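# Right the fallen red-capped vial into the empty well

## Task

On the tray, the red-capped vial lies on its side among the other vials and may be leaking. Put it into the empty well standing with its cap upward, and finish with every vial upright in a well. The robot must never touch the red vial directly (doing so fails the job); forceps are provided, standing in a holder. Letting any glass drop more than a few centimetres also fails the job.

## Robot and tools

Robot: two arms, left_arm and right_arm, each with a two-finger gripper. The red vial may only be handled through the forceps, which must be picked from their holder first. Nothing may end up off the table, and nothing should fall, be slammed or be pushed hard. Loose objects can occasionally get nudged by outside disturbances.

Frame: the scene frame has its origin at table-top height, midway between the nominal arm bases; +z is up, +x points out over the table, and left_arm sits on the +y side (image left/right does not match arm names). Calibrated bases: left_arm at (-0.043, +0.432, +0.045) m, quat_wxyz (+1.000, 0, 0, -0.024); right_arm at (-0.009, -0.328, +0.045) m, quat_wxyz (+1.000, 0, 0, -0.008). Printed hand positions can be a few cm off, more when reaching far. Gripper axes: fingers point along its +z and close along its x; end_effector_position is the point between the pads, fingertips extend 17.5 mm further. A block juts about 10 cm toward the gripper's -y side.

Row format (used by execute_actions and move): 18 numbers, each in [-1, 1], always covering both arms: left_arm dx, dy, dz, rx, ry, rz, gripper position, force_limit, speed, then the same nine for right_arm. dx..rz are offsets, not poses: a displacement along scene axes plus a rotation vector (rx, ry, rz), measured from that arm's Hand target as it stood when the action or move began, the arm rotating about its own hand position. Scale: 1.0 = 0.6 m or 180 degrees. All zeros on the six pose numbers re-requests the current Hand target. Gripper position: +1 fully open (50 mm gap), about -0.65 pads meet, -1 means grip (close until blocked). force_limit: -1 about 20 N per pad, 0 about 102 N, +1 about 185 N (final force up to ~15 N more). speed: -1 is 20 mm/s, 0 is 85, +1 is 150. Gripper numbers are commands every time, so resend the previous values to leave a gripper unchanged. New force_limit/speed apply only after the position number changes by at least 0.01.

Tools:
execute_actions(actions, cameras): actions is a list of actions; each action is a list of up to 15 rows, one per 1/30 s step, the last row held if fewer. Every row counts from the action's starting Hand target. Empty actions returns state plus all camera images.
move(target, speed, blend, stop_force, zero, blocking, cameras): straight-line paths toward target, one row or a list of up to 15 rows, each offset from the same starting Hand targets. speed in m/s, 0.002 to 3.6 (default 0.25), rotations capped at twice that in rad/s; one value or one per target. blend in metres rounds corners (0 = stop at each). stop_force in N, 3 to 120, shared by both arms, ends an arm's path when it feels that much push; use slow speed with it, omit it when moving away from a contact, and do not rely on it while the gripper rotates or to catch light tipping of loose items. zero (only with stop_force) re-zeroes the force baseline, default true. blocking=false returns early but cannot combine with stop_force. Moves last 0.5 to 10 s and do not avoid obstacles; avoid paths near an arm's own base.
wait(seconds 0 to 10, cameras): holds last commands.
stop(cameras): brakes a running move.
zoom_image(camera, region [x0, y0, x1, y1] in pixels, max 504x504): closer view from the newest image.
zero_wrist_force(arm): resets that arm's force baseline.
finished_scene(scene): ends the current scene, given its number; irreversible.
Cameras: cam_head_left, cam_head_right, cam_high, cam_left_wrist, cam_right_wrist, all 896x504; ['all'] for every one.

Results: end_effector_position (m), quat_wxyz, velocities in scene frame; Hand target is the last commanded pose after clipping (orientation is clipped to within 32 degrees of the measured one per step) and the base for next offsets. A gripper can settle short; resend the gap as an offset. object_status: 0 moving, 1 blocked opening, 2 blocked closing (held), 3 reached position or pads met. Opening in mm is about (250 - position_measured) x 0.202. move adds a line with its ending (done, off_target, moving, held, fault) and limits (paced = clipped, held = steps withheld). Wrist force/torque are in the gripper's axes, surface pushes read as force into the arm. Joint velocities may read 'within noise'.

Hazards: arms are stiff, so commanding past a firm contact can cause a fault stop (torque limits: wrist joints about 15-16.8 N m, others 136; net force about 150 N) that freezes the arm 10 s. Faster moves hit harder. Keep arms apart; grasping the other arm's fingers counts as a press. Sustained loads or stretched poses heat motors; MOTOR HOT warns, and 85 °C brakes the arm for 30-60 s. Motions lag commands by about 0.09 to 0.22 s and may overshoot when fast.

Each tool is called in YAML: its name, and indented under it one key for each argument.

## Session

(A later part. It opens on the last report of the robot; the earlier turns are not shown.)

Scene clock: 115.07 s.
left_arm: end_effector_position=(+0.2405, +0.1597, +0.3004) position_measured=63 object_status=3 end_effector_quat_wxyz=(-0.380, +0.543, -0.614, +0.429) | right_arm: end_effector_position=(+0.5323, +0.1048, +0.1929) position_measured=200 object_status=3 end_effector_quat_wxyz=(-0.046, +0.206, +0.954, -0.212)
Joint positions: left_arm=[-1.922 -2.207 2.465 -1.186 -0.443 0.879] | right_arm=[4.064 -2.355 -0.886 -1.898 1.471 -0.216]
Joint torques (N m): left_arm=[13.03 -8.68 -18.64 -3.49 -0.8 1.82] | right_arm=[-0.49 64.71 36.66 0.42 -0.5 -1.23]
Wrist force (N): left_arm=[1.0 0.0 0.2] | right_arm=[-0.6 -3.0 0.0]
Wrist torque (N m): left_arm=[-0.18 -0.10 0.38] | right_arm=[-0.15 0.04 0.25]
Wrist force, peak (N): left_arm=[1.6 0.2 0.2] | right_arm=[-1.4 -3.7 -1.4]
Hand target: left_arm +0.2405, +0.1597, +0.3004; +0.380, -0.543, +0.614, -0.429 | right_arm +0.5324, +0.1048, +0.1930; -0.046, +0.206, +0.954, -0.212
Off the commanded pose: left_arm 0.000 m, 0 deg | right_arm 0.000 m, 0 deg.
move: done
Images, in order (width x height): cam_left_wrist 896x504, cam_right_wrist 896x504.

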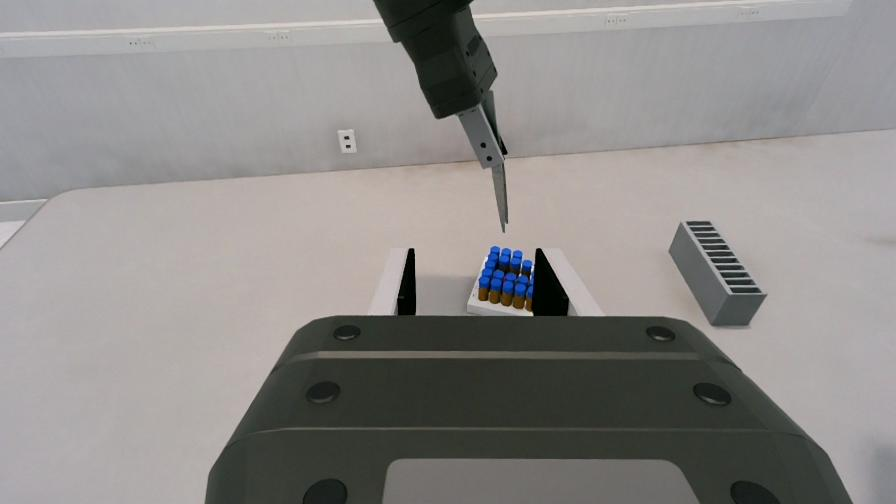

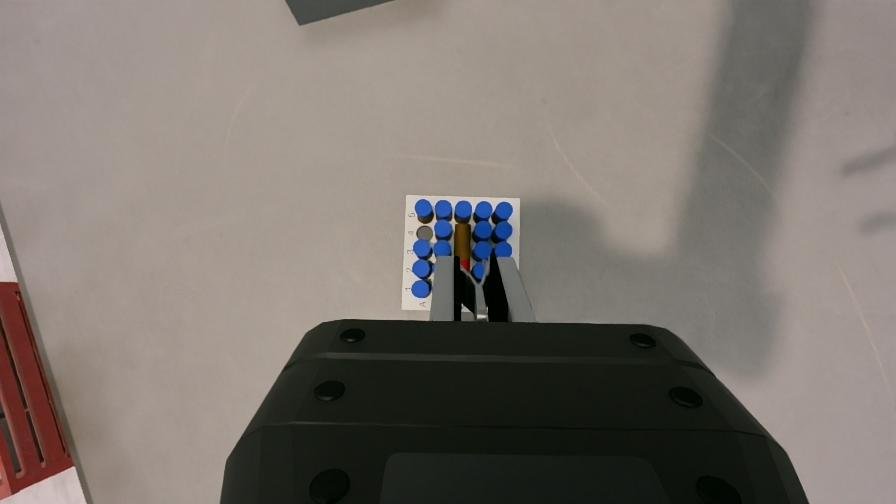

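move:
  target: [0,0,0,0,0,0,0.6,-1,-1,-0.002,-0.0042,-0.06,0,0,0,-0.32,-1,-1]
  speed: 0.06
  cameras: ["cam_right_wrist","cam_left_wrist"]

zoom_image:
  camera: "cam_right_wrist"
  region: [420, 200, 530, 325]

zoom_image:
  camera: "cam_left_wrist"
  region: [460, 220, 560, 320]

Scene clock: 116.47 s.
left_arm: end_effector_position=(+0.2405, +0.1597, +0.3004) position_measured=63 object_status=3 end_effector_quat_wxyz=(-0.380, +0.543, -0.614, +0.429) | right_arm: end_effector_position=(+0.5312, +0.1022, +0.1568) position_measured=200 object_status=3 end_effector_quat_wxyz=(-0.046, +0.206, +0.954, -0.212)
Joint positions: left_arm=[-1.922 -2.207 2.465 -1.186 -0.443 0.879] | right_arm=[4.063 -2.363 -0.965 -1.811 1.471 -0.217]
Joint torques (N m): left_arm=[14.77 -9.47 -17.84 -3.51 -0.73 1.54] | right_arm=[-11.95 66.15 37.64 -0.48 -0.89 -1.35]
Wrist force (N): left_arm=[1.2 0.3 0.0] | right_arm=[-0.5 -2.8 -0.5]
Wrist torque (N m): left_arm=[-0.14 -0.14 0.38] | right_arm=[-0.13 0.02 0.24]
Wrist force, peak (N): left_arm=[1.3 0.2 0.2] | right_arm=[-0.5 -3.2 -1.5]
Hand target: left_arm +0.2405, +0.1597, +0.3004; +0.380, -0.543, +0.614, -0.429 | right_arm +0.5312, +0.1023, +0.1570; -0.046, +0.206, +0.954, -0.212
Off the commanded pose: left_arm 0.000 m, 0 deg | right_arm 0.000 m, 0 deg.
move: done
Images, in order (width x height): cam_left_wrist 896x504, cam_right_wrist 896x504.

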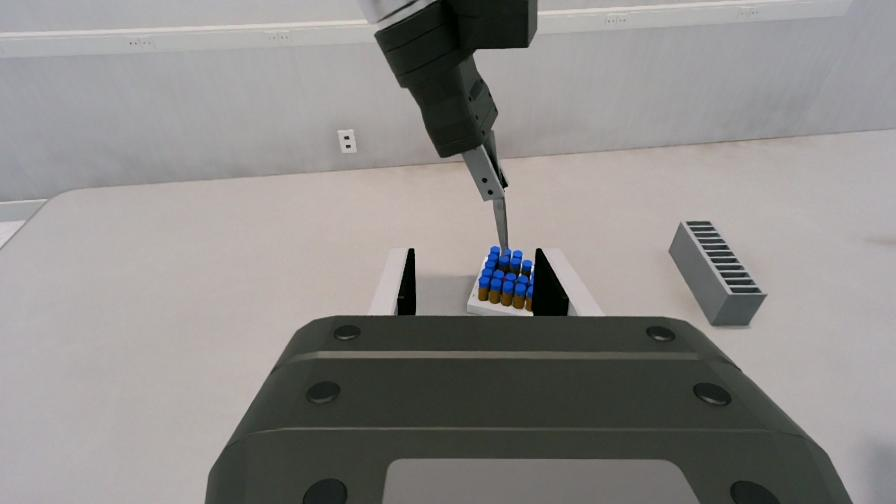

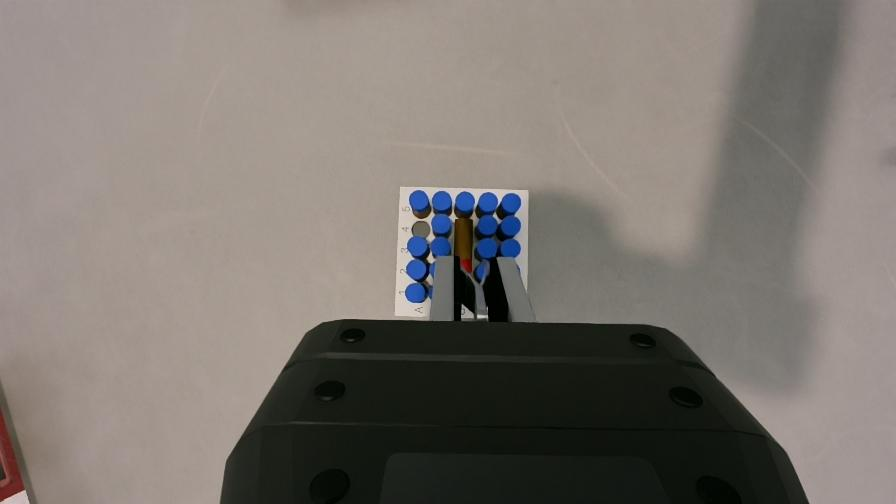

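Scaled by 4.032 from the camera's 896x504 image, which has a finer 1280x720 frame.

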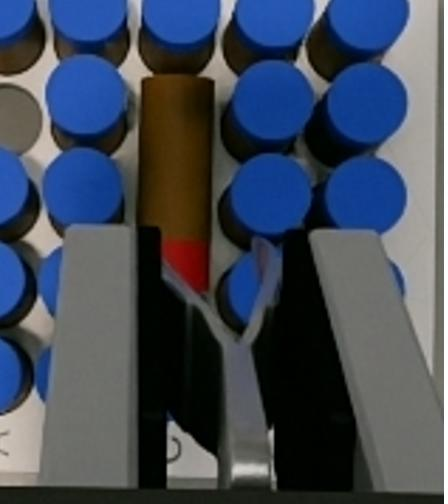

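Scaled by 5.040 from the camera's 896x504 image, which has a finer 1280x720 frame.

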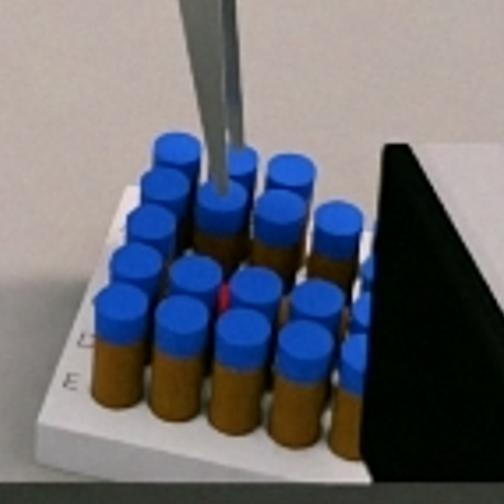

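zoom_image:
  camera: "cam_right_wrist"
  region: [455, 250, 495, 290]

Scaled by 12.600 from the camera's 896x504 image, which has a finer 1280x720 frame.

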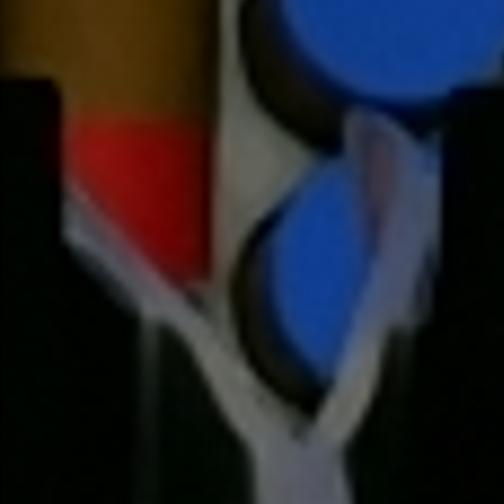

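move:
  target: [0,0,0,0,0,0,0.6,-1,-1,0.0025,-0.0012,0,0,0,0,-0.32,-1,-1]
  speed: 0.02

move:
  target: [0,0,0,0,0,0,0.6,-1,-1,0,0,-0.0367,0,0,0,-0.32,-1,-1]
  speed: 0.03
  stop_force: 5
  cameras: ["cam_right_wrist","cam_left_wrist"]

zoom_image:
  camera: "cam_right_wrist"
  region: [430, 220, 500, 300]

zoom_image:
  camera: "cam_left_wrist"
  region: [460, 220, 560, 320]

Scene clock: 118.60 s.
left_arm: end_effector_position=(+0.2405, +0.1597, +0.3004) position_measured=63 object_status=3 end_effector_quat_wxyz=(-0.380, +0.543, -0.614, +0.429) | right_arm: end_effector_position=(+0.5328, +0.1015, +0.1570) position_measured=200 object_status=3 end_effector_quat_wxyz=(-0.046, +0.206, +0.954, -0.212)
Joint positions: left_arm=[-1.922 -2.207 2.465 -1.186 -0.443 0.879] | right_arm=[4.061 -2.364 -0.962 -1.812 1.47 -0.219]
Joint torques (N m): left_arm=[13.5 -7.97 -18.47 -3.47 -0.6 1.6] | right_arm=[-9.57 46.78 34.75 -0.36 -0.44 -1.01]
Wrist force (N): left_arm=[1.1 0.1 0.1] | right_arm=[-0.5 -2.9 -0.3]
Wrist torque (N m): left_arm=[-0.18 -0.13 0.38] | right_arm=[-0.13 0.01 0.23]
Wrist force, peak (N): left_arm=[1.4 0.0 0.0] | right_arm=[-0.5 -3.3 -0.5]
Hand target: left_arm +0.2405, +0.1597, +0.3004; +0.380, -0.543, +0.614, -0.429 | right_arm +0.5327, +0.1015, +0.1570; -0.046, +0.206, +0.954, -0.212
Off the commanded pose: left_arm 0.000 m, 0 deg | right_arm 0.000 m, 0 deg.
move: done

Scene clock: 120.43 s.
left_arm: end_effector_position=(+0.2405, +0.1597, +0.3004) position_measured=63 object_status=3 end_effector_quat_wxyz=(-0.380, +0.543, -0.614, +0.429) | right_arm: end_effector_position=(+0.5327, +0.1015, +0.1350) position_measured=200 object_status=3 end_effector_quat_wxyz=(-0.046, +0.206, +0.954, -0.212)
Joint positions: left_arm=[-1.922 -2.207 2.465 -1.186 -0.443 0.879] | right_arm=[4.061 -2.377 -0.996 -1.765 1.47 -0.219]
Joint torques (N m): left_arm=[13.67 -9.14 -19.24 -3.44 -0.65 1.52] | right_arm=[11.19 64.55 38.81 -0.51 0.96 1.15]
Wrist force (N): left_arm=[1.2 0.0 0.2] | right_arm=[-0.4 -2.7 -0.3]
Wrist torque (N m): left_arm=[-0.19 -0.13 0.38] | right_arm=[-0.10 0.00 0.24]
Wrist force, peak (N): left_arm=[1.5 -0.1 0.4] | right_arm=[-0.6 -3.4 -1.0]
Hand target: left_arm +0.2405, +0.1597, +0.3004; +0.380, -0.543, +0.614, -0.429 | right_arm +0.5327, +0.1015, +0.1350; -0.046, +0.206, +0.954, -0.212
Off the commanded pose: left_arm 0.000 m, 0 deg | right_arm 0.000 m, 0 deg.
move: done
Images, in order (width x height): cam_left_wrist 896x504, cam_right_wrist 896x504.

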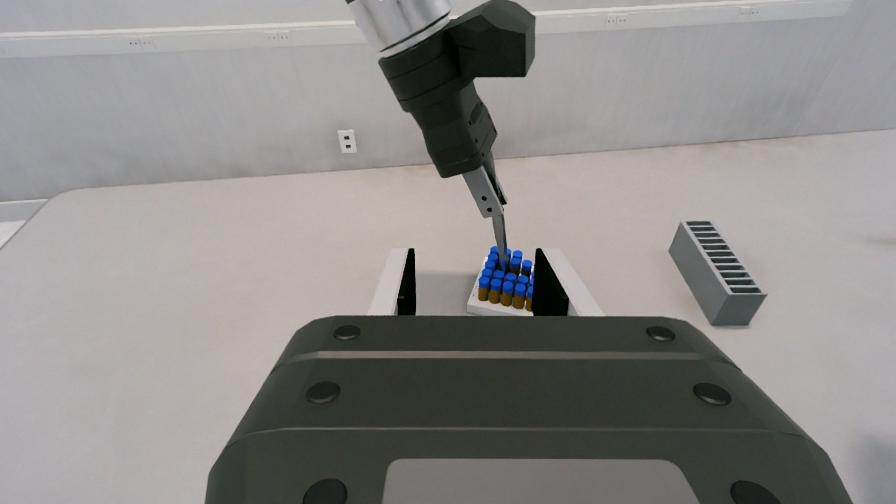

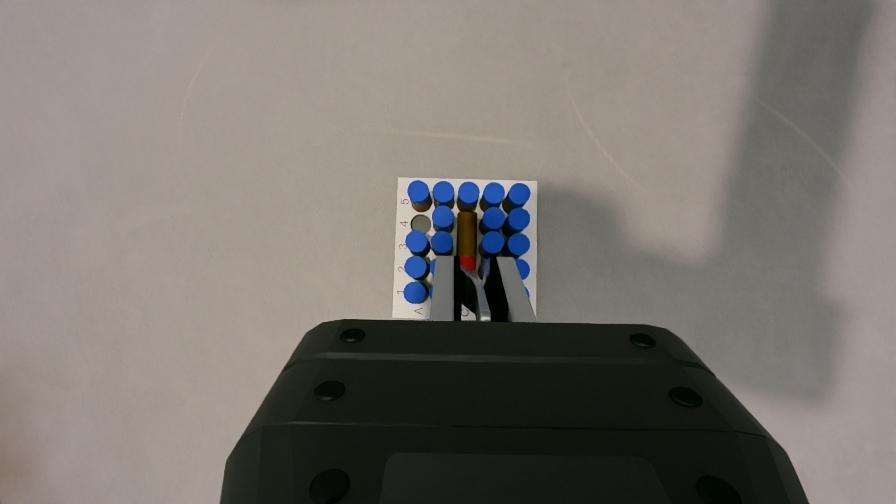

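Scaled by 6.300 from the camera's 896x504 image, which has a finer 1280x720 frame.

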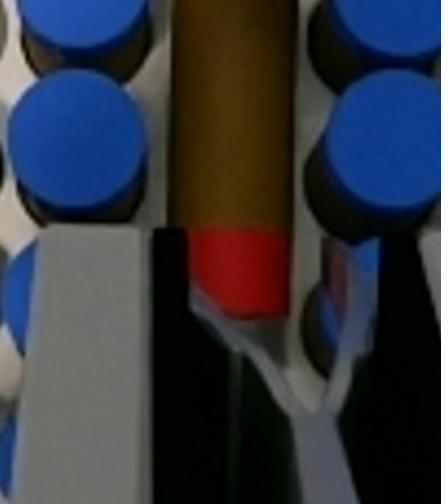

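Scaled by 5.040 from the camera's 896x504 image, which has a finer 1280x720 frame.

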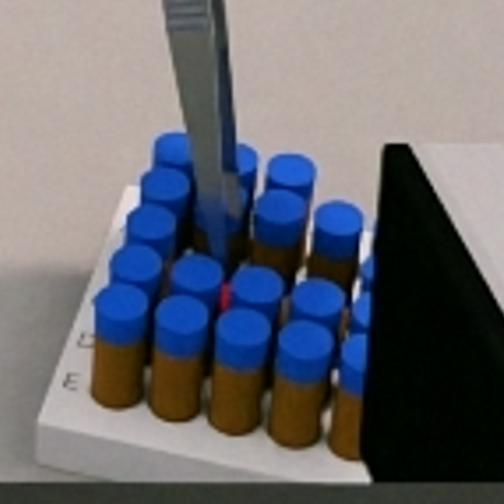

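move:
  target: [0,0,0,0,0,0,0.6,-1,-1,0.0006,0,-0.0233,0,0,0,-0.32,-1,-1]
  speed: 0.02
  stop_force: 5
  cameras: ["cam_right_wrist"]

zoom_image:
  camera: "cam_right_wrist"
  region: [430, 220, 500, 300]

Scene clock: 122.57 s.
left_arm: end_effector_position=(+0.2405, +0.1597, +0.3004) position_measured=63 object_status=3 end_effector_quat_wxyz=(-0.380, +0.543, -0.614, +0.429) | right_arm: end_effector_position=(+0.5331, +0.1015, +0.1210) position_measured=200 object_status=3 end_effector_quat_wxyz=(-0.046, +0.206, +0.954, -0.212)
Joint positions: left_arm=[-1.922 -2.207 2.465 -1.186 -0.443 0.879] | right_arm=[4.06 -2.388 -1.015 -1.736 1.47 -0.219]
Joint torques (N m): left_arm=[14.16 -9.36 -19.16 -3.41 -0.69 1.59] | right_arm=[-13.53 65.93 39.3 -0.64 -0.81 -1.11]
Wrist force (N): left_arm=[1.1 0.1 0.5] | right_arm=[-0.7 -2.8 -0.4]
Wrist torque (N m): left_arm=[-0.17 -0.13 0.38] | right_arm=[-0.12 0.04 0.23]
Wrist force, peak (N): left_arm=[1.4 0.0 0.0] | right_arm=[-0.5 -3.2 -0.7]
Hand target: left_arm +0.2405, +0.1597, +0.3004; +0.380, -0.543, +0.614, -0.429 | right_arm +0.5331, +0.1015, +0.1210; -0.046, +0.206, +0.954, -0.212
Off the commanded pose: left_arm 0.000 m, 0 deg | right_arm 0.000 m, 0 deg.
move: done
Images, in order (width x height): cam_right_wrist 896x504.

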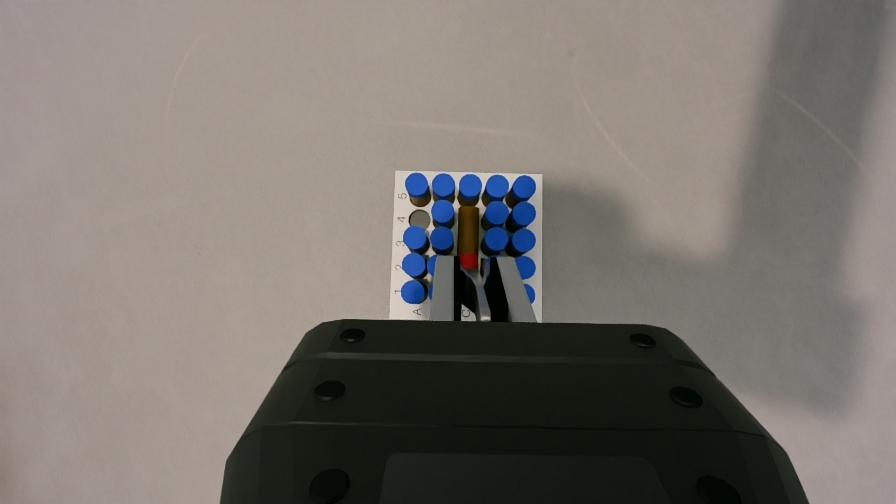

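Scaled by 6.300 from the camera's 896x504 image, which has a finer 1280x720 frame.

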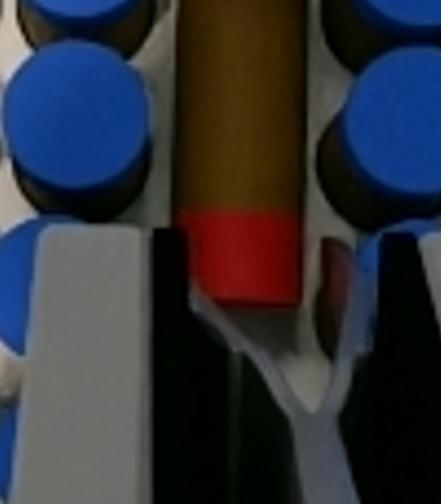

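move:
  target: [0,0,0,0,0,0,0.6,-1,-1,0.0004,0,-0.01,0,0,0,-0.32,-1,-1]
  speed: 0.012
  stop_force: 4
  cameras: ["cam_right_wrist"]

zoom_image:
  camera: "cam_right_wrist"
  region: [430, 220, 500, 300]

move:
  target: [0,0,0,0,0,0,0.6,-1,-1,0.0002,0,-0.0083,0,0,0,-0.32,-1,-1]
  speed: 0.01
  stop_force: 4
  cameras: ["cam_right_wrist"]

zoom_image:
  camera: "cam_right_wrist"
  region: [430, 220, 500, 300]

Scene clock: 124.70 s.
left_arm: end_effector_position=(+0.2405, +0.1597, +0.3004) position_measured=63 object_status=3 end_effector_quat_wxyz=(-0.380, +0.543, -0.614, +0.429) | right_arm: end_effector_position=(+0.5333, +0.1015, +0.1150) position_measured=200 object_status=3 end_effector_quat_wxyz=(-0.046, +0.206, +0.954, -0.212)
Joint positions: left_arm=[-1.922 -2.207 2.465 -1.186 -0.443 0.879] | right_arm=[4.06 -2.392 -1.022 -1.724 1.469 -0.22]
Joint torques (N m): left_arm=[13.67 -7.99 -20.04 -3.43 -0.74 1.55] | right_arm=[-11.24 66.51 38.5 -0.65 -0.67 -0.93]
Wrist force (N): left_arm=[0.9 -0.1 0.3] | right_arm=[-0.4 -2.9 -0.1]
Wrist torque (N m): left_arm=[-0.20 -0.09 0.38] | right_arm=[-0.14 0.00 0.24]
Wrist force, peak (N): left_arm=[1.4 0.0 0.3] | right_arm=[-0.9 -3.1 -1.1]
Hand target: left_arm +0.2405, +0.1597, +0.3004; +0.380, -0.543, +0.614, -0.429 | right_arm +0.5333, +0.1015, +0.1150; -0.046, +0.206, +0.954, -0.212
Off the commanded pose: left_arm 0.000 m, 0 deg | right_arm 0.000 m, 0 deg.
move: done
Images, in order (width x height): cam_right_wrist 896x504.

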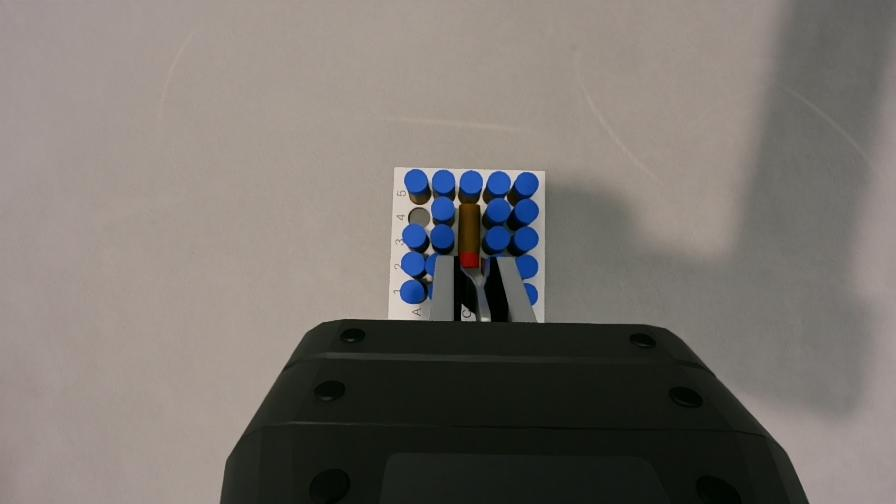

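Scaled by 6.300 from the camera's 896x504 image, which has a finer 1280x720 frame.

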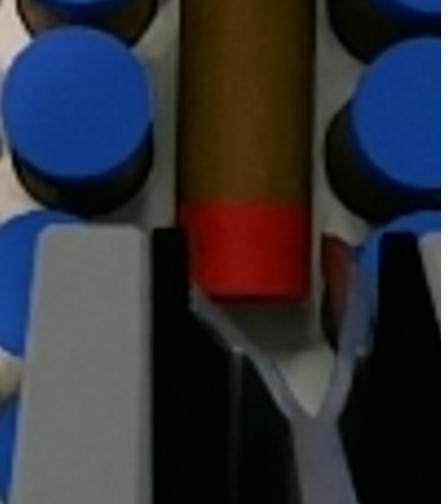

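Scene clock: 125.90 s.
left_arm: end_effector_position=(+0.2405, +0.1597, +0.3004) position_measured=63 object_status=3 end_effector_quat_wxyz=(-0.380, +0.543, -0.614, +0.429) | right_arm: end_effector_position=(+0.5334, +0.1015, +0.1099) position_measured=200 object_status=3 end_effector_quat_wxyz=(-0.046, +0.206, +0.954, -0.212)
Joint positions: left_arm=[-1.922 -2.207 2.465 -1.186 -0.443 0.879] | right_arm=[4.06 -2.397 -1.028 -1.714 1.469 -0.22]
Joint torques (N m): left_arm=[13.8 -8.36 -19.94 -3.33 -0.62 1.53] | right_arm=[-13.37 62.86 35.8 -0.6 -0.59 -1.27]
Wrist force (N): left_arm=[0.9 0.1 -0.1] | right_arm=[-0.5 -2.9 -0.1]
Wrist torque (N m): left_arm=[-0.18 -0.10 0.38] | right_arm=[-0.13 0.02 0.24]
Wrist force, peak (N): left_arm=[1.5 0.0 0.2] | right_arm=[-0.5 -3.1 -0.1]
Hand target: left_arm +0.2405, +0.1597, +0.3004; +0.380, -0.543, +0.614, -0.429 | right_arm +0.5334, +0.1015, +0.1100; -0.046, +0.206, +0.954, -0.212
Off the commanded pose: left_arm 0.000 m, 0 deg | right_arm 0.000 m, 0 deg.
move: done
Images, in order (width x height): cam_right_wrist 896x504.

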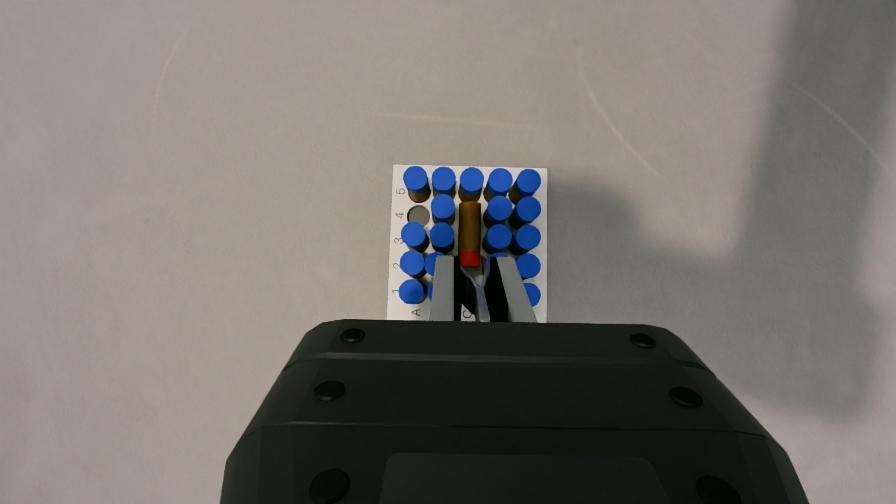

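Scaled by 6.300 from the camera's 896x504 image, which has a finer 1280x720 frame.

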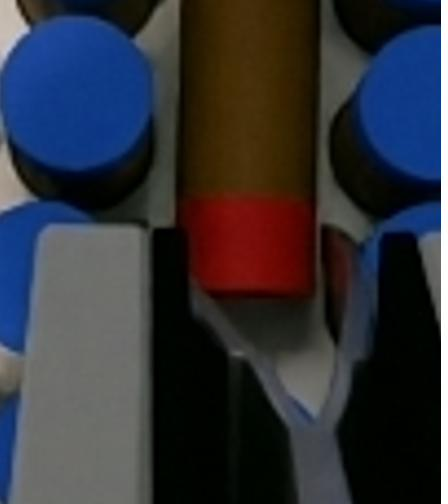

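execute_actions:
  actions:
    - [[0,0,0,0,0,0,0.6,-1,-1,-0.0008,0.0003,0,0,0,0,-0.32,-1,-1]]
    - [[0,0,0,0,0,0,0.6,-1,-1,0,0,0,0,0,0,-0.345,-1,-1]]
    - [[0,0,0,0,0,0,0.6,-1,-1,0,0,0,0,0,0,-0.36,-1,-1]]
  cameras: ["cam_right_wrist"]

zoom_image:
  camera: "cam_right_wrist"
  region: [430, 220, 500, 300]

execute_actions:
  actions:
    - [[0,0,0,0,0,0,0.6,-1,-1,0,0,0,0,0,0,-0.38,-1,-1]]
    - [[0,0,0,0,0,0,0.6,-1,-1,0,0,0,0,0,0,-0.4,-1,-1]]
  cameras: ["cam_right_wrist"]

zoom_image:
  camera: "cam_right_wrist"
  region: [430, 220, 500, 300]

Scene clock: 127.83 s.
left_arm: end_effector_position=(+0.2405, +0.1597, +0.3004) position_measured=63 object_status=3 end_effector_quat_wxyz=(-0.380, +0.543, -0.614, +0.429) | right_arm: end_effector_position=(+0.5330, +0.1017, +0.1100) position_measured=206 object_status=3 end_effector_quat_wxyz=(-0.046, +0.206, +0.954, -0.212)
Joint positions: left_arm=[-1.922 -2.207 2.465 -1.186 -0.443 0.879] | right_arm=[4.061 -2.396 -1.029 -1.714 1.47 -0.219]
Joint torques (N m): left_arm=[14.42 -9.32 -19.59 -3.52 -0.81 1.53] | right_arm=[16.12 45.66 14.94 4.25 0.74 0.48]
Wrist force (N): left_arm=[1.1 -0.1 0.4] | right_arm=[-0.6 -2.6 -0.5]
Wrist torque (N m): left_arm=[-0.20 -0.12 0.39] | right_arm=[-0.08 0.04 0.24]
Wrist force, peak (N): left_arm=[1.4 0.2 0.2] | right_arm=[-0.4 -3.3 -0.4]
Hand target: left_arm +0.2405, +0.1597, +0.3004; +0.380, -0.543, +0.614, -0.429 | right_arm +0.5330, +0.1017, +0.1100; -0.046, +0.206, +0.954, -0.212
Off the commanded pose: left_arm 0.000 m, 0 deg | right_arm 0.000 m, 0 deg.
Images, in order (width x height): cam_right_wrist 896x504.

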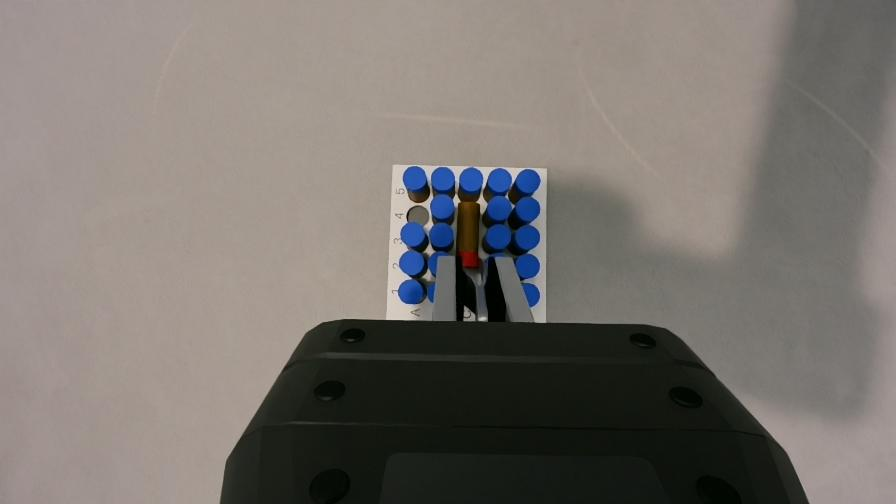

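Scaled by 6.300 from the camera's 896x504 image, which has a finer 1280x720 frame.

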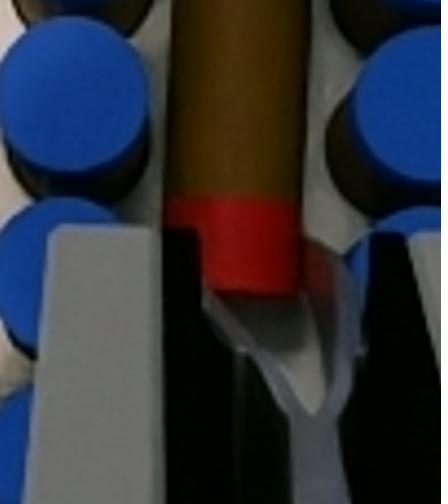

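Scene clock: 129.03 s.
left_arm: end_effector_position=(+0.2405, +0.1597, +0.3004) position_measured=63 object_status=3 end_effector_quat_wxyz=(-0.380, +0.543, -0.614, +0.429) | right_arm: end_effector_position=(+0.5330, +0.1017, +0.1100) position_measured=212 object_status=3 end_effector_quat_wxyz=(-0.046, +0.206, +0.954, -0.212)
Joint positions: left_arm=[-1.922 -2.207 2.465 -1.186 -0.443 0.879] | right_arm=[4.061 -2.396 -1.029 -1.714 1.47 -0.219]
Joint torques (N m): left_arm=[14.09 -9.87 -20.93 -3.5 -0.69 1.53] | right_arm=[14.26 45.16 15.89 3.75 0.9 0]
Wrist force (N): left_arm=[1.1 0.2 0.2] | right_arm=[-0.4 -2.9 -0.4]
Wrist torque (N m): left_arm=[-0.16 -0.13 0.38] | right_arm=[-0.13 0.00 0.23]
Wrist force, peak (N): left_arm=[1.4 0.1 0.1] | right_arm=[-0.7 -3.1 -0.2]
Hand target: left_arm +0.2405, +0.1597, +0.3004; +0.380, -0.543, +0.614, -0.429 | right_arm +0.5330, +0.1017, +0.1100; -0.046, +0.206, +0.954, -0.212
Off the commanded pose: left_arm 0.000 m, 0 deg | right_arm 0.000 m, 0 deg.
Images, in order (width x height): cam_right_wrist 896x504.

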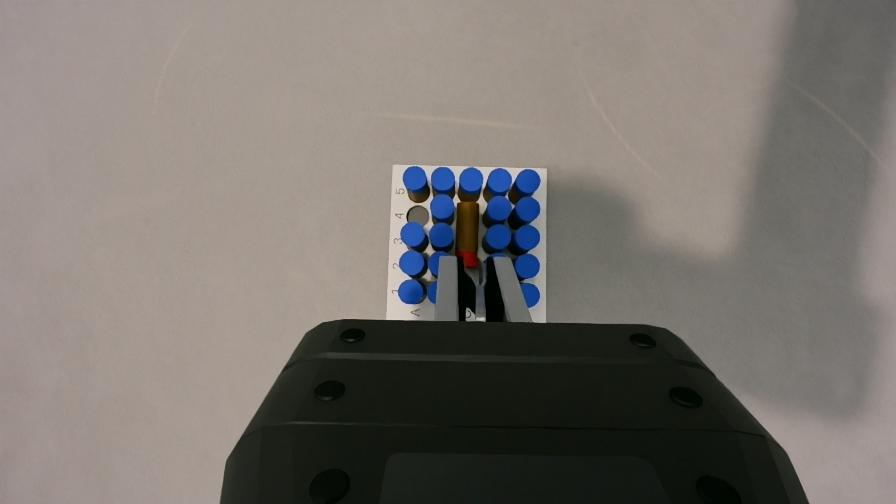

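Scaled by 6.300 from the camera's 896x504 image, which has a finer 1280x720 frame.

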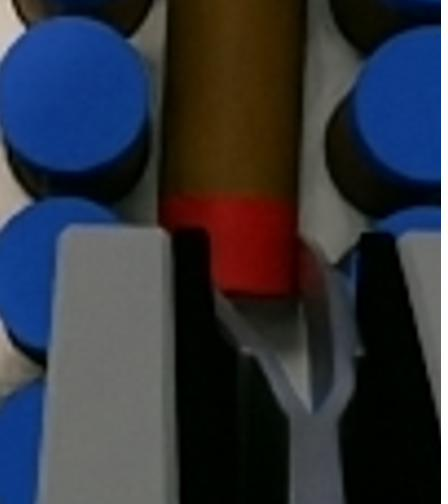

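move:
  target: [0,0,0,0,0,0,0.6,-1,-1,0,0,0.01,0,0,0,-0.4,-1,-1]
  speed: 0.02
  cameras: ["cam_right_wrist"]

zoom_image:
  camera: "cam_right_wrist"
  region: [430, 190, 510, 300]

Scene clock: 129.90 s.
left_arm: end_effector_position=(+0.2405, +0.1597, +0.3004) position_measured=63 object_status=3 end_effector_quat_wxyz=(-0.380, +0.543, -0.614, +0.429) | right_arm: end_effector_position=(+0.5330, +0.1017, +0.1161) position_measured=212 object_status=3 end_effector_quat_wxyz=(-0.046, +0.206, +0.954, -0.212)
Joint positions: left_arm=[-1.922 -2.207 2.465 -1.186 -0.443 0.879] | right_arm=[4.061 -2.391 -1.021 -1.726 1.47 -0.219]
Joint torques (N m): left_arm=[13.47 -8.51 -21.41 -3.54 -0.68 1.65] | right_arm=[16.14 58.44 29.1 2.07 0.75 -0.52]
Wrist force (N): left_arm=[1.1 0.0 0.1] | right_arm=[-0.8 -3.0 -0.3]
Wrist torque (N m): left_arm=[-0.20 -0.12 0.38] | right_arm=[-0.16 0.05 0.24]
Wrist force, peak (N): left_arm=[1.4 0.2 0.4] | right_arm=[-0.6 -3.1 -0.1]
Hand target: left_arm +0.2405, +0.1597, +0.3004; +0.380, -0.543, +0.614, -0.429 | right_arm +0.5330, +0.1017, +0.1160; -0.046, +0.206, +0.954, -0.212
Off the commanded pose: left_arm 0.000 m, 0 deg | right_arm 0.000 m, 0 deg.
move: done
Images, in order (width x height): cam_right_wrist 896x504.

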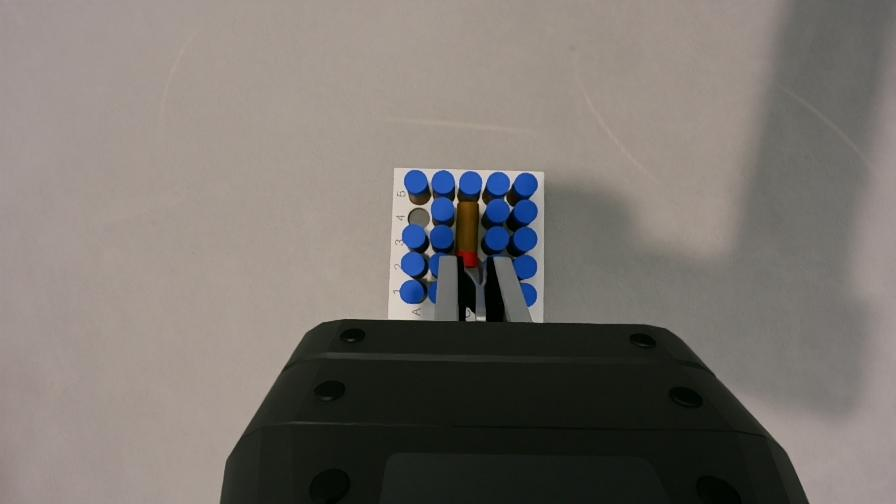

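Scaled by 4.582 from the camera's 896x504 image, which has a finer 1280x720 frame.

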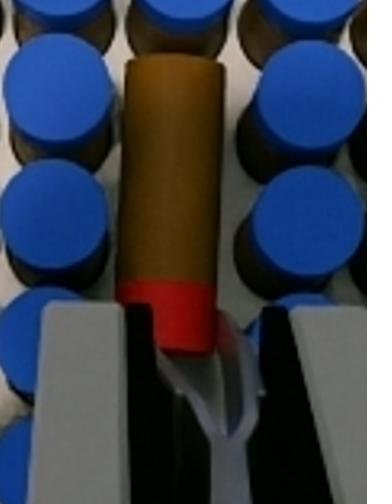

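move:
  target: [0,0,0,0,0,0,0.6,-1,-1,0,0,0.02,0,0,0,-0.4,-1,-1]
  speed: 0.03
  cameras: ["cam_right_wrist","cam_left_wrist"]

zoom_image:
  camera: "cam_right_wrist"
  region: [430, 190, 510, 300]

zoom_image:
  camera: "cam_left_wrist"
  region: [460, 220, 560, 320]

Scene clock: 130.87 s.
left_arm: end_effector_position=(+0.2405, +0.1597, +0.3004) position_measured=63 object_status=3 end_effector_quat_wxyz=(-0.380, +0.543, -0.614, +0.429) | right_arm: end_effector_position=(+0.5330, +0.1017, +0.1283) position_measured=212 object_status=3 end_effector_quat_wxyz=(-0.046, +0.206, +0.954, -0.212)
Joint positions: left_arm=[-1.922 -2.207 2.465 -1.186 -0.443 0.879] | right_arm=[4.061 -2.383 -1.004 -1.751 1.47 -0.219]
Joint torques (N m): left_arm=[13.32 -9.24 -21.15 -3.4 -0.64 1.59] | right_arm=[14.98 47.38 16.08 4.68 0.61 -1.12]
Wrist force (N): left_arm=[1.1 0.1 0.2] | right_arm=[-0.8 -2.9 -0.2]
Wrist torque (N m): left_arm=[-0.18 -0.13 0.38] | right_arm=[-0.15 0.07 0.24]
Wrist force, peak (N): left_arm=[1.3 0.2 -0.1] | right_arm=[-0.7 -3.1 0.0]
Hand target: left_arm +0.2405, +0.1597, +0.3004; +0.380, -0.543, +0.614, -0.429 | right_arm +0.5330, +0.1017, +0.1280; -0.046, +0.206, +0.954, -0.212
Off the commanded pose: left_arm 0.000 m, 0 deg | right_arm 0.000 m, 0 deg.
move: done
Images, in order (width x height): cam_left_wrist 896x504, cam_right_wrist 896x504.

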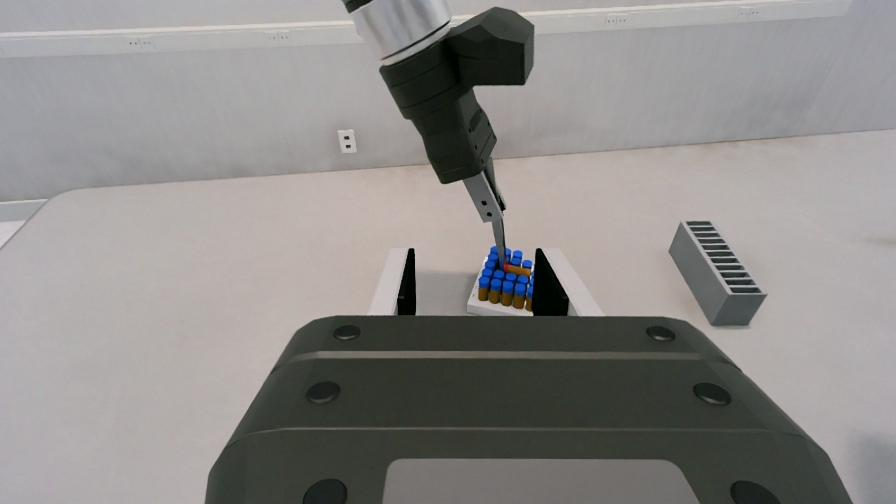

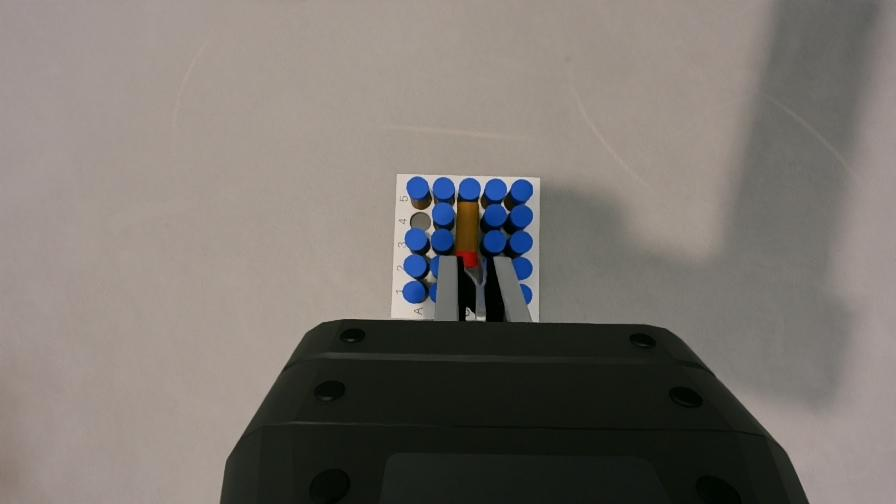

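Scaled by 4.582 from the camera's 896x504 image, which has a finer 1280x720 frame.

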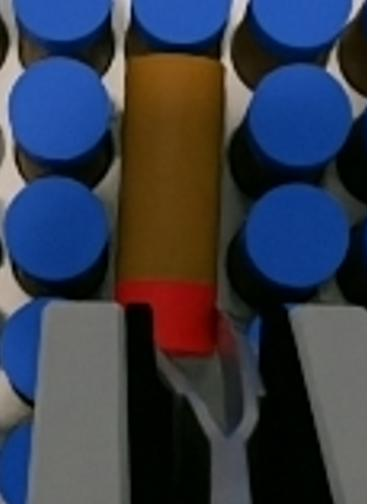

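Scaled by 5.040 from the camera's 896x504 image, which has a finer 1280x720 frame.

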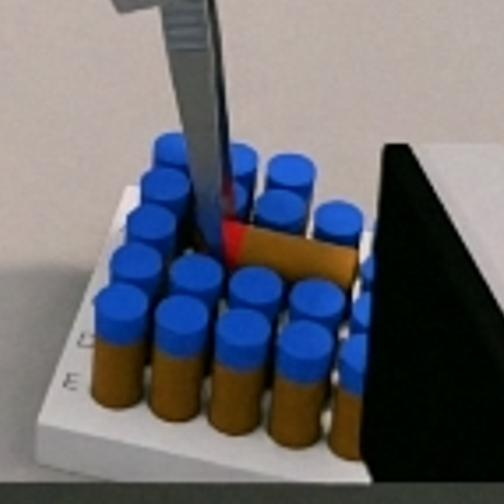

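move:
  target: [0,0,0,0,0,0,0.6,-1,-1,0,0,0.225,0,0,0,-0.4,-1,-1]
  speed: 0.08
  cameras: ["cam_right_wrist","cam_left_wrist"]

zoom_image:
  camera: "cam_right_wrist"
  region: [430, 190, 510, 300]

zoom_image:
  camera: "cam_left_wrist"
  region: [460, 120, 600, 320]

Scene clock: 140.27 s.
left_arm: end_effector_position=(+0.2405, +0.1597, +0.3004) position_measured=63 object_status=3 end_effector_quat_wxyz=(-0.380, +0.543, -0.614, +0.429) | right_arm: end_effector_position=(+0.5330, +0.1017, +0.2629) position_measured=212 object_status=3 end_effector_quat_wxyz=(-0.046, +0.206, +0.954, -0.212)
Joint positions: left_arm=[-1.922 -2.207 2.465 -1.186 -0.443 0.879] | right_arm=[4.061 -2.347 -0.722 -2.07 1.47 -0.219]
Joint torques (N m): left_arm=[13.29 -8.42 -23.43 -3.29 -0.75 1.64] | right_arm=[12.31 56.13 21.94 3.39 1.1 -0.42]
Wrist force (N): left_arm=[1.4 0.4 0.1] | right_arm=[-0.7 -2.6 -0.3]
Wrist torque (N m): left_arm=[-0.13 -0.16 0.38] | right_arm=[-0.10 0.07 0.23]
Wrist force, peak (N): left_arm=[1.4 0.0 0.2] | right_arm=[-0.8 -3.5 -1.9]
Hand target: left_arm +0.2405, +0.1597, +0.3004; +0.380, -0.543, +0.614, -0.429 | right_arm +0.5330, +0.1017, +0.2630; -0.046, +0.206, +0.954, -0.212
Off the commanded pose: left_arm 0.000 m, 0 deg | right_arm 0.000 m, 0 deg.
move: done
Images, in order (width x height): cam_left_wrist 896x504, cam_right_wrist 896x504.

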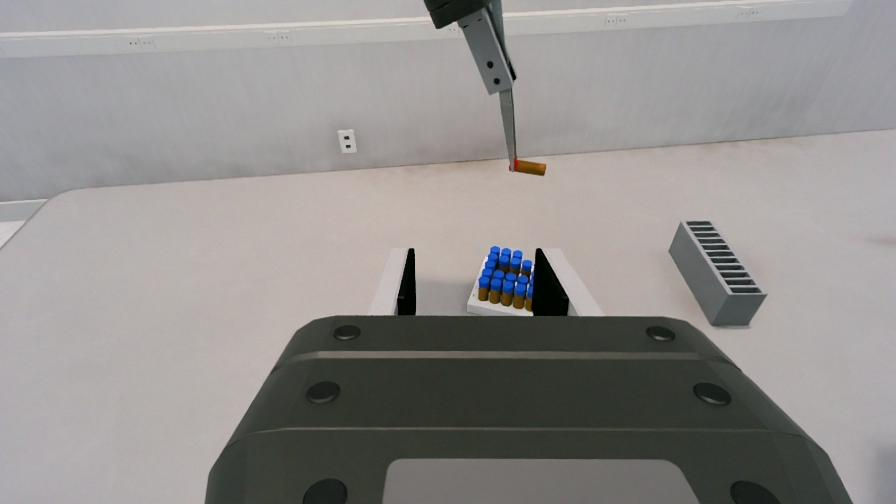

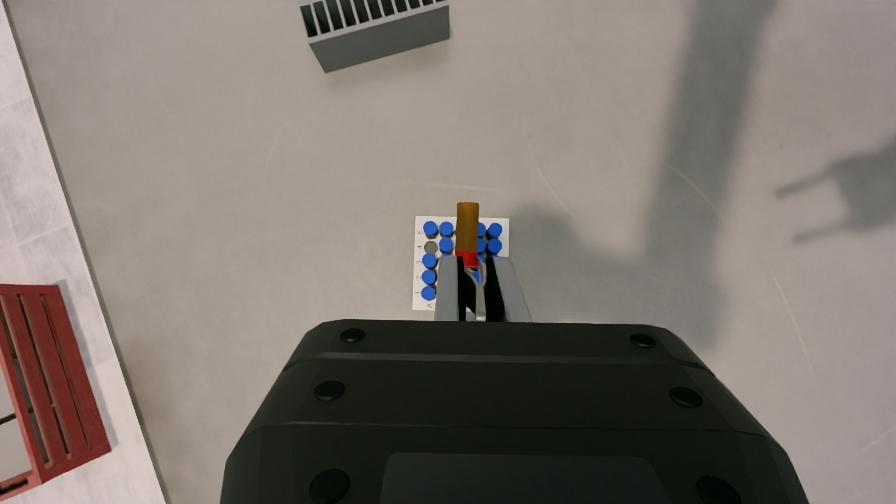

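Scaled by 4.582 from the camera's 896x504 image, which has a finer 1280x720 frame.

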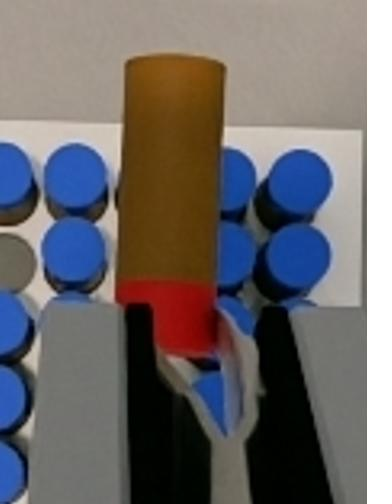

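Scaled by 2.520 from the camera's 896x504 image, which has a finer 1280x720 frame.

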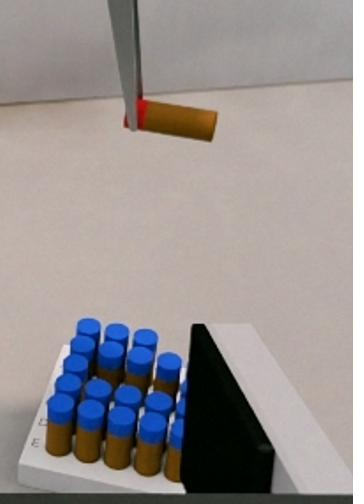

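move:
  target: [0,0,0,0,0,0,0.6,-1,-1,-0.03183,-0.0983,-0.0555,0.2022,-0.09215,0,-0.4,-1,-1]
  speed: 0.2
  cameras: ["cam_head_left","cam_left_wrist"]

zoom_image:
  camera: "cam_left_wrist"
  region: [440, 60, 640, 320]

Scene clock: 142.77 s.
left_arm: end_effector_position=(+0.2405, +0.1597, +0.3004) position_measured=63 object_status=3 end_effector_quat_wxyz=(-0.380, +0.543, -0.614, +0.429) | right_arm: end_effector_position=(+0.5139, +0.0426, +0.2298) position_measured=212 object_status=3 end_effector_quat_wxyz=(+0.028, +0.210, +0.969, +0.127)
Joint positions: left_arm=[-1.922 -2.207 2.465 -1.186 -0.443 0.879] | right_arm=[3.947 -1.843 -1.721 -0.904 1.659 -0.343]
Joint torques (N m): left_arm=[12.87 -9.45 -23.05 -3.44 -0.86 1.51] | right_arm=[14.85 30.77 17.46 7.18 1.06 1.14]
Wrist force (N): left_arm=[1.1 0.0 0.2] | right_arm=[-0.8 -0.6 0.1]
Wrist torque (N m): left_arm=[-0.18 -0.11 0.38] | right_arm=[-0.04 0.04 -0.02]
Wrist force, peak (N): left_arm=[1.4 0.4 0.1] | right_arm=[-0.8 -3.0 0.0]
Hand target: left_arm +0.2405, +0.1597, +0.3004; +0.380, -0.543, +0.614, -0.429 | right_arm +0.5139, +0.0427, +0.2297; +0.028, +0.210, +0.969, +0.127
Off the commanded pose: left_arm 0.000 m, 0 deg | right_arm 0.000 m, 0 deg.
move: done
Images, in order (width x height): cam_head_left 896x504, cam_left_wrist 896x504.

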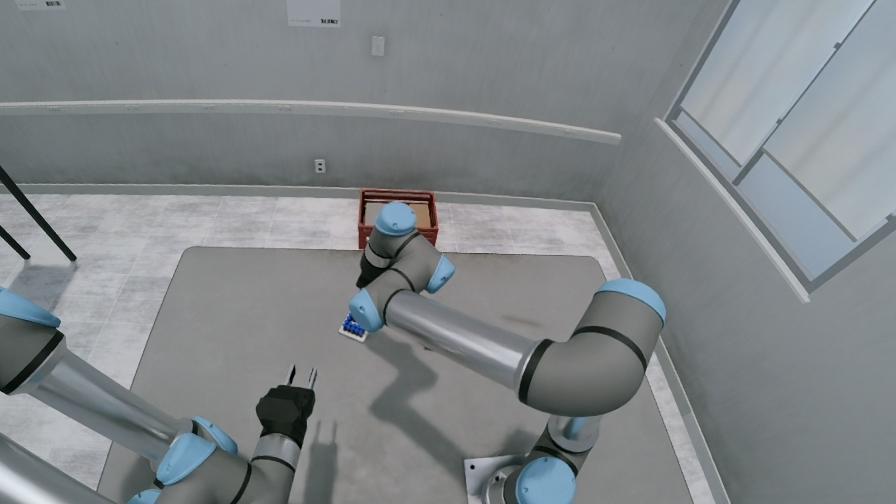

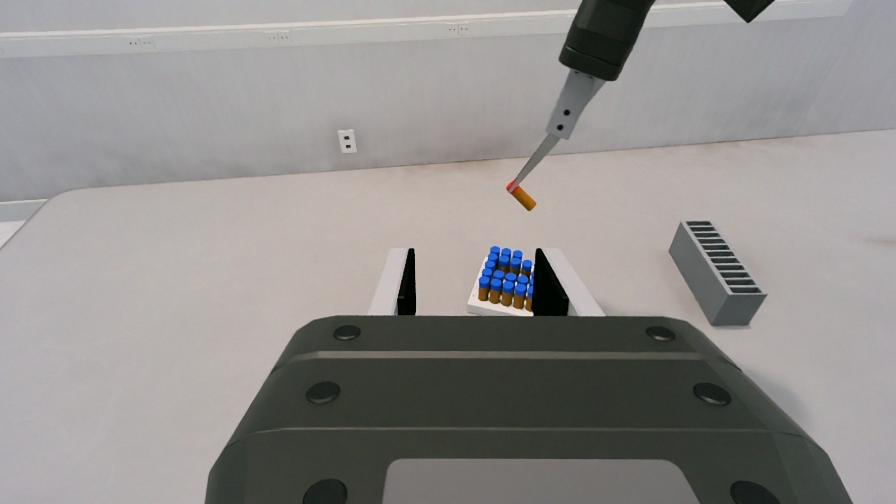

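Scaled by 1.938 from the camera's 896x504 image, which has a finer 1280x720 frame.

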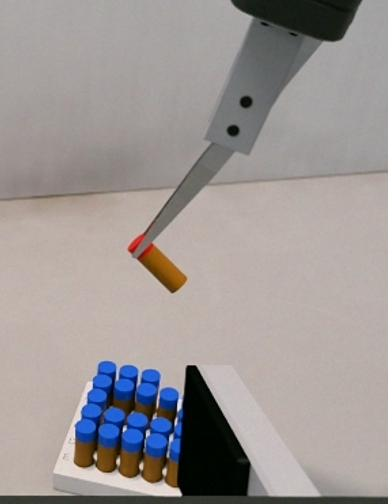

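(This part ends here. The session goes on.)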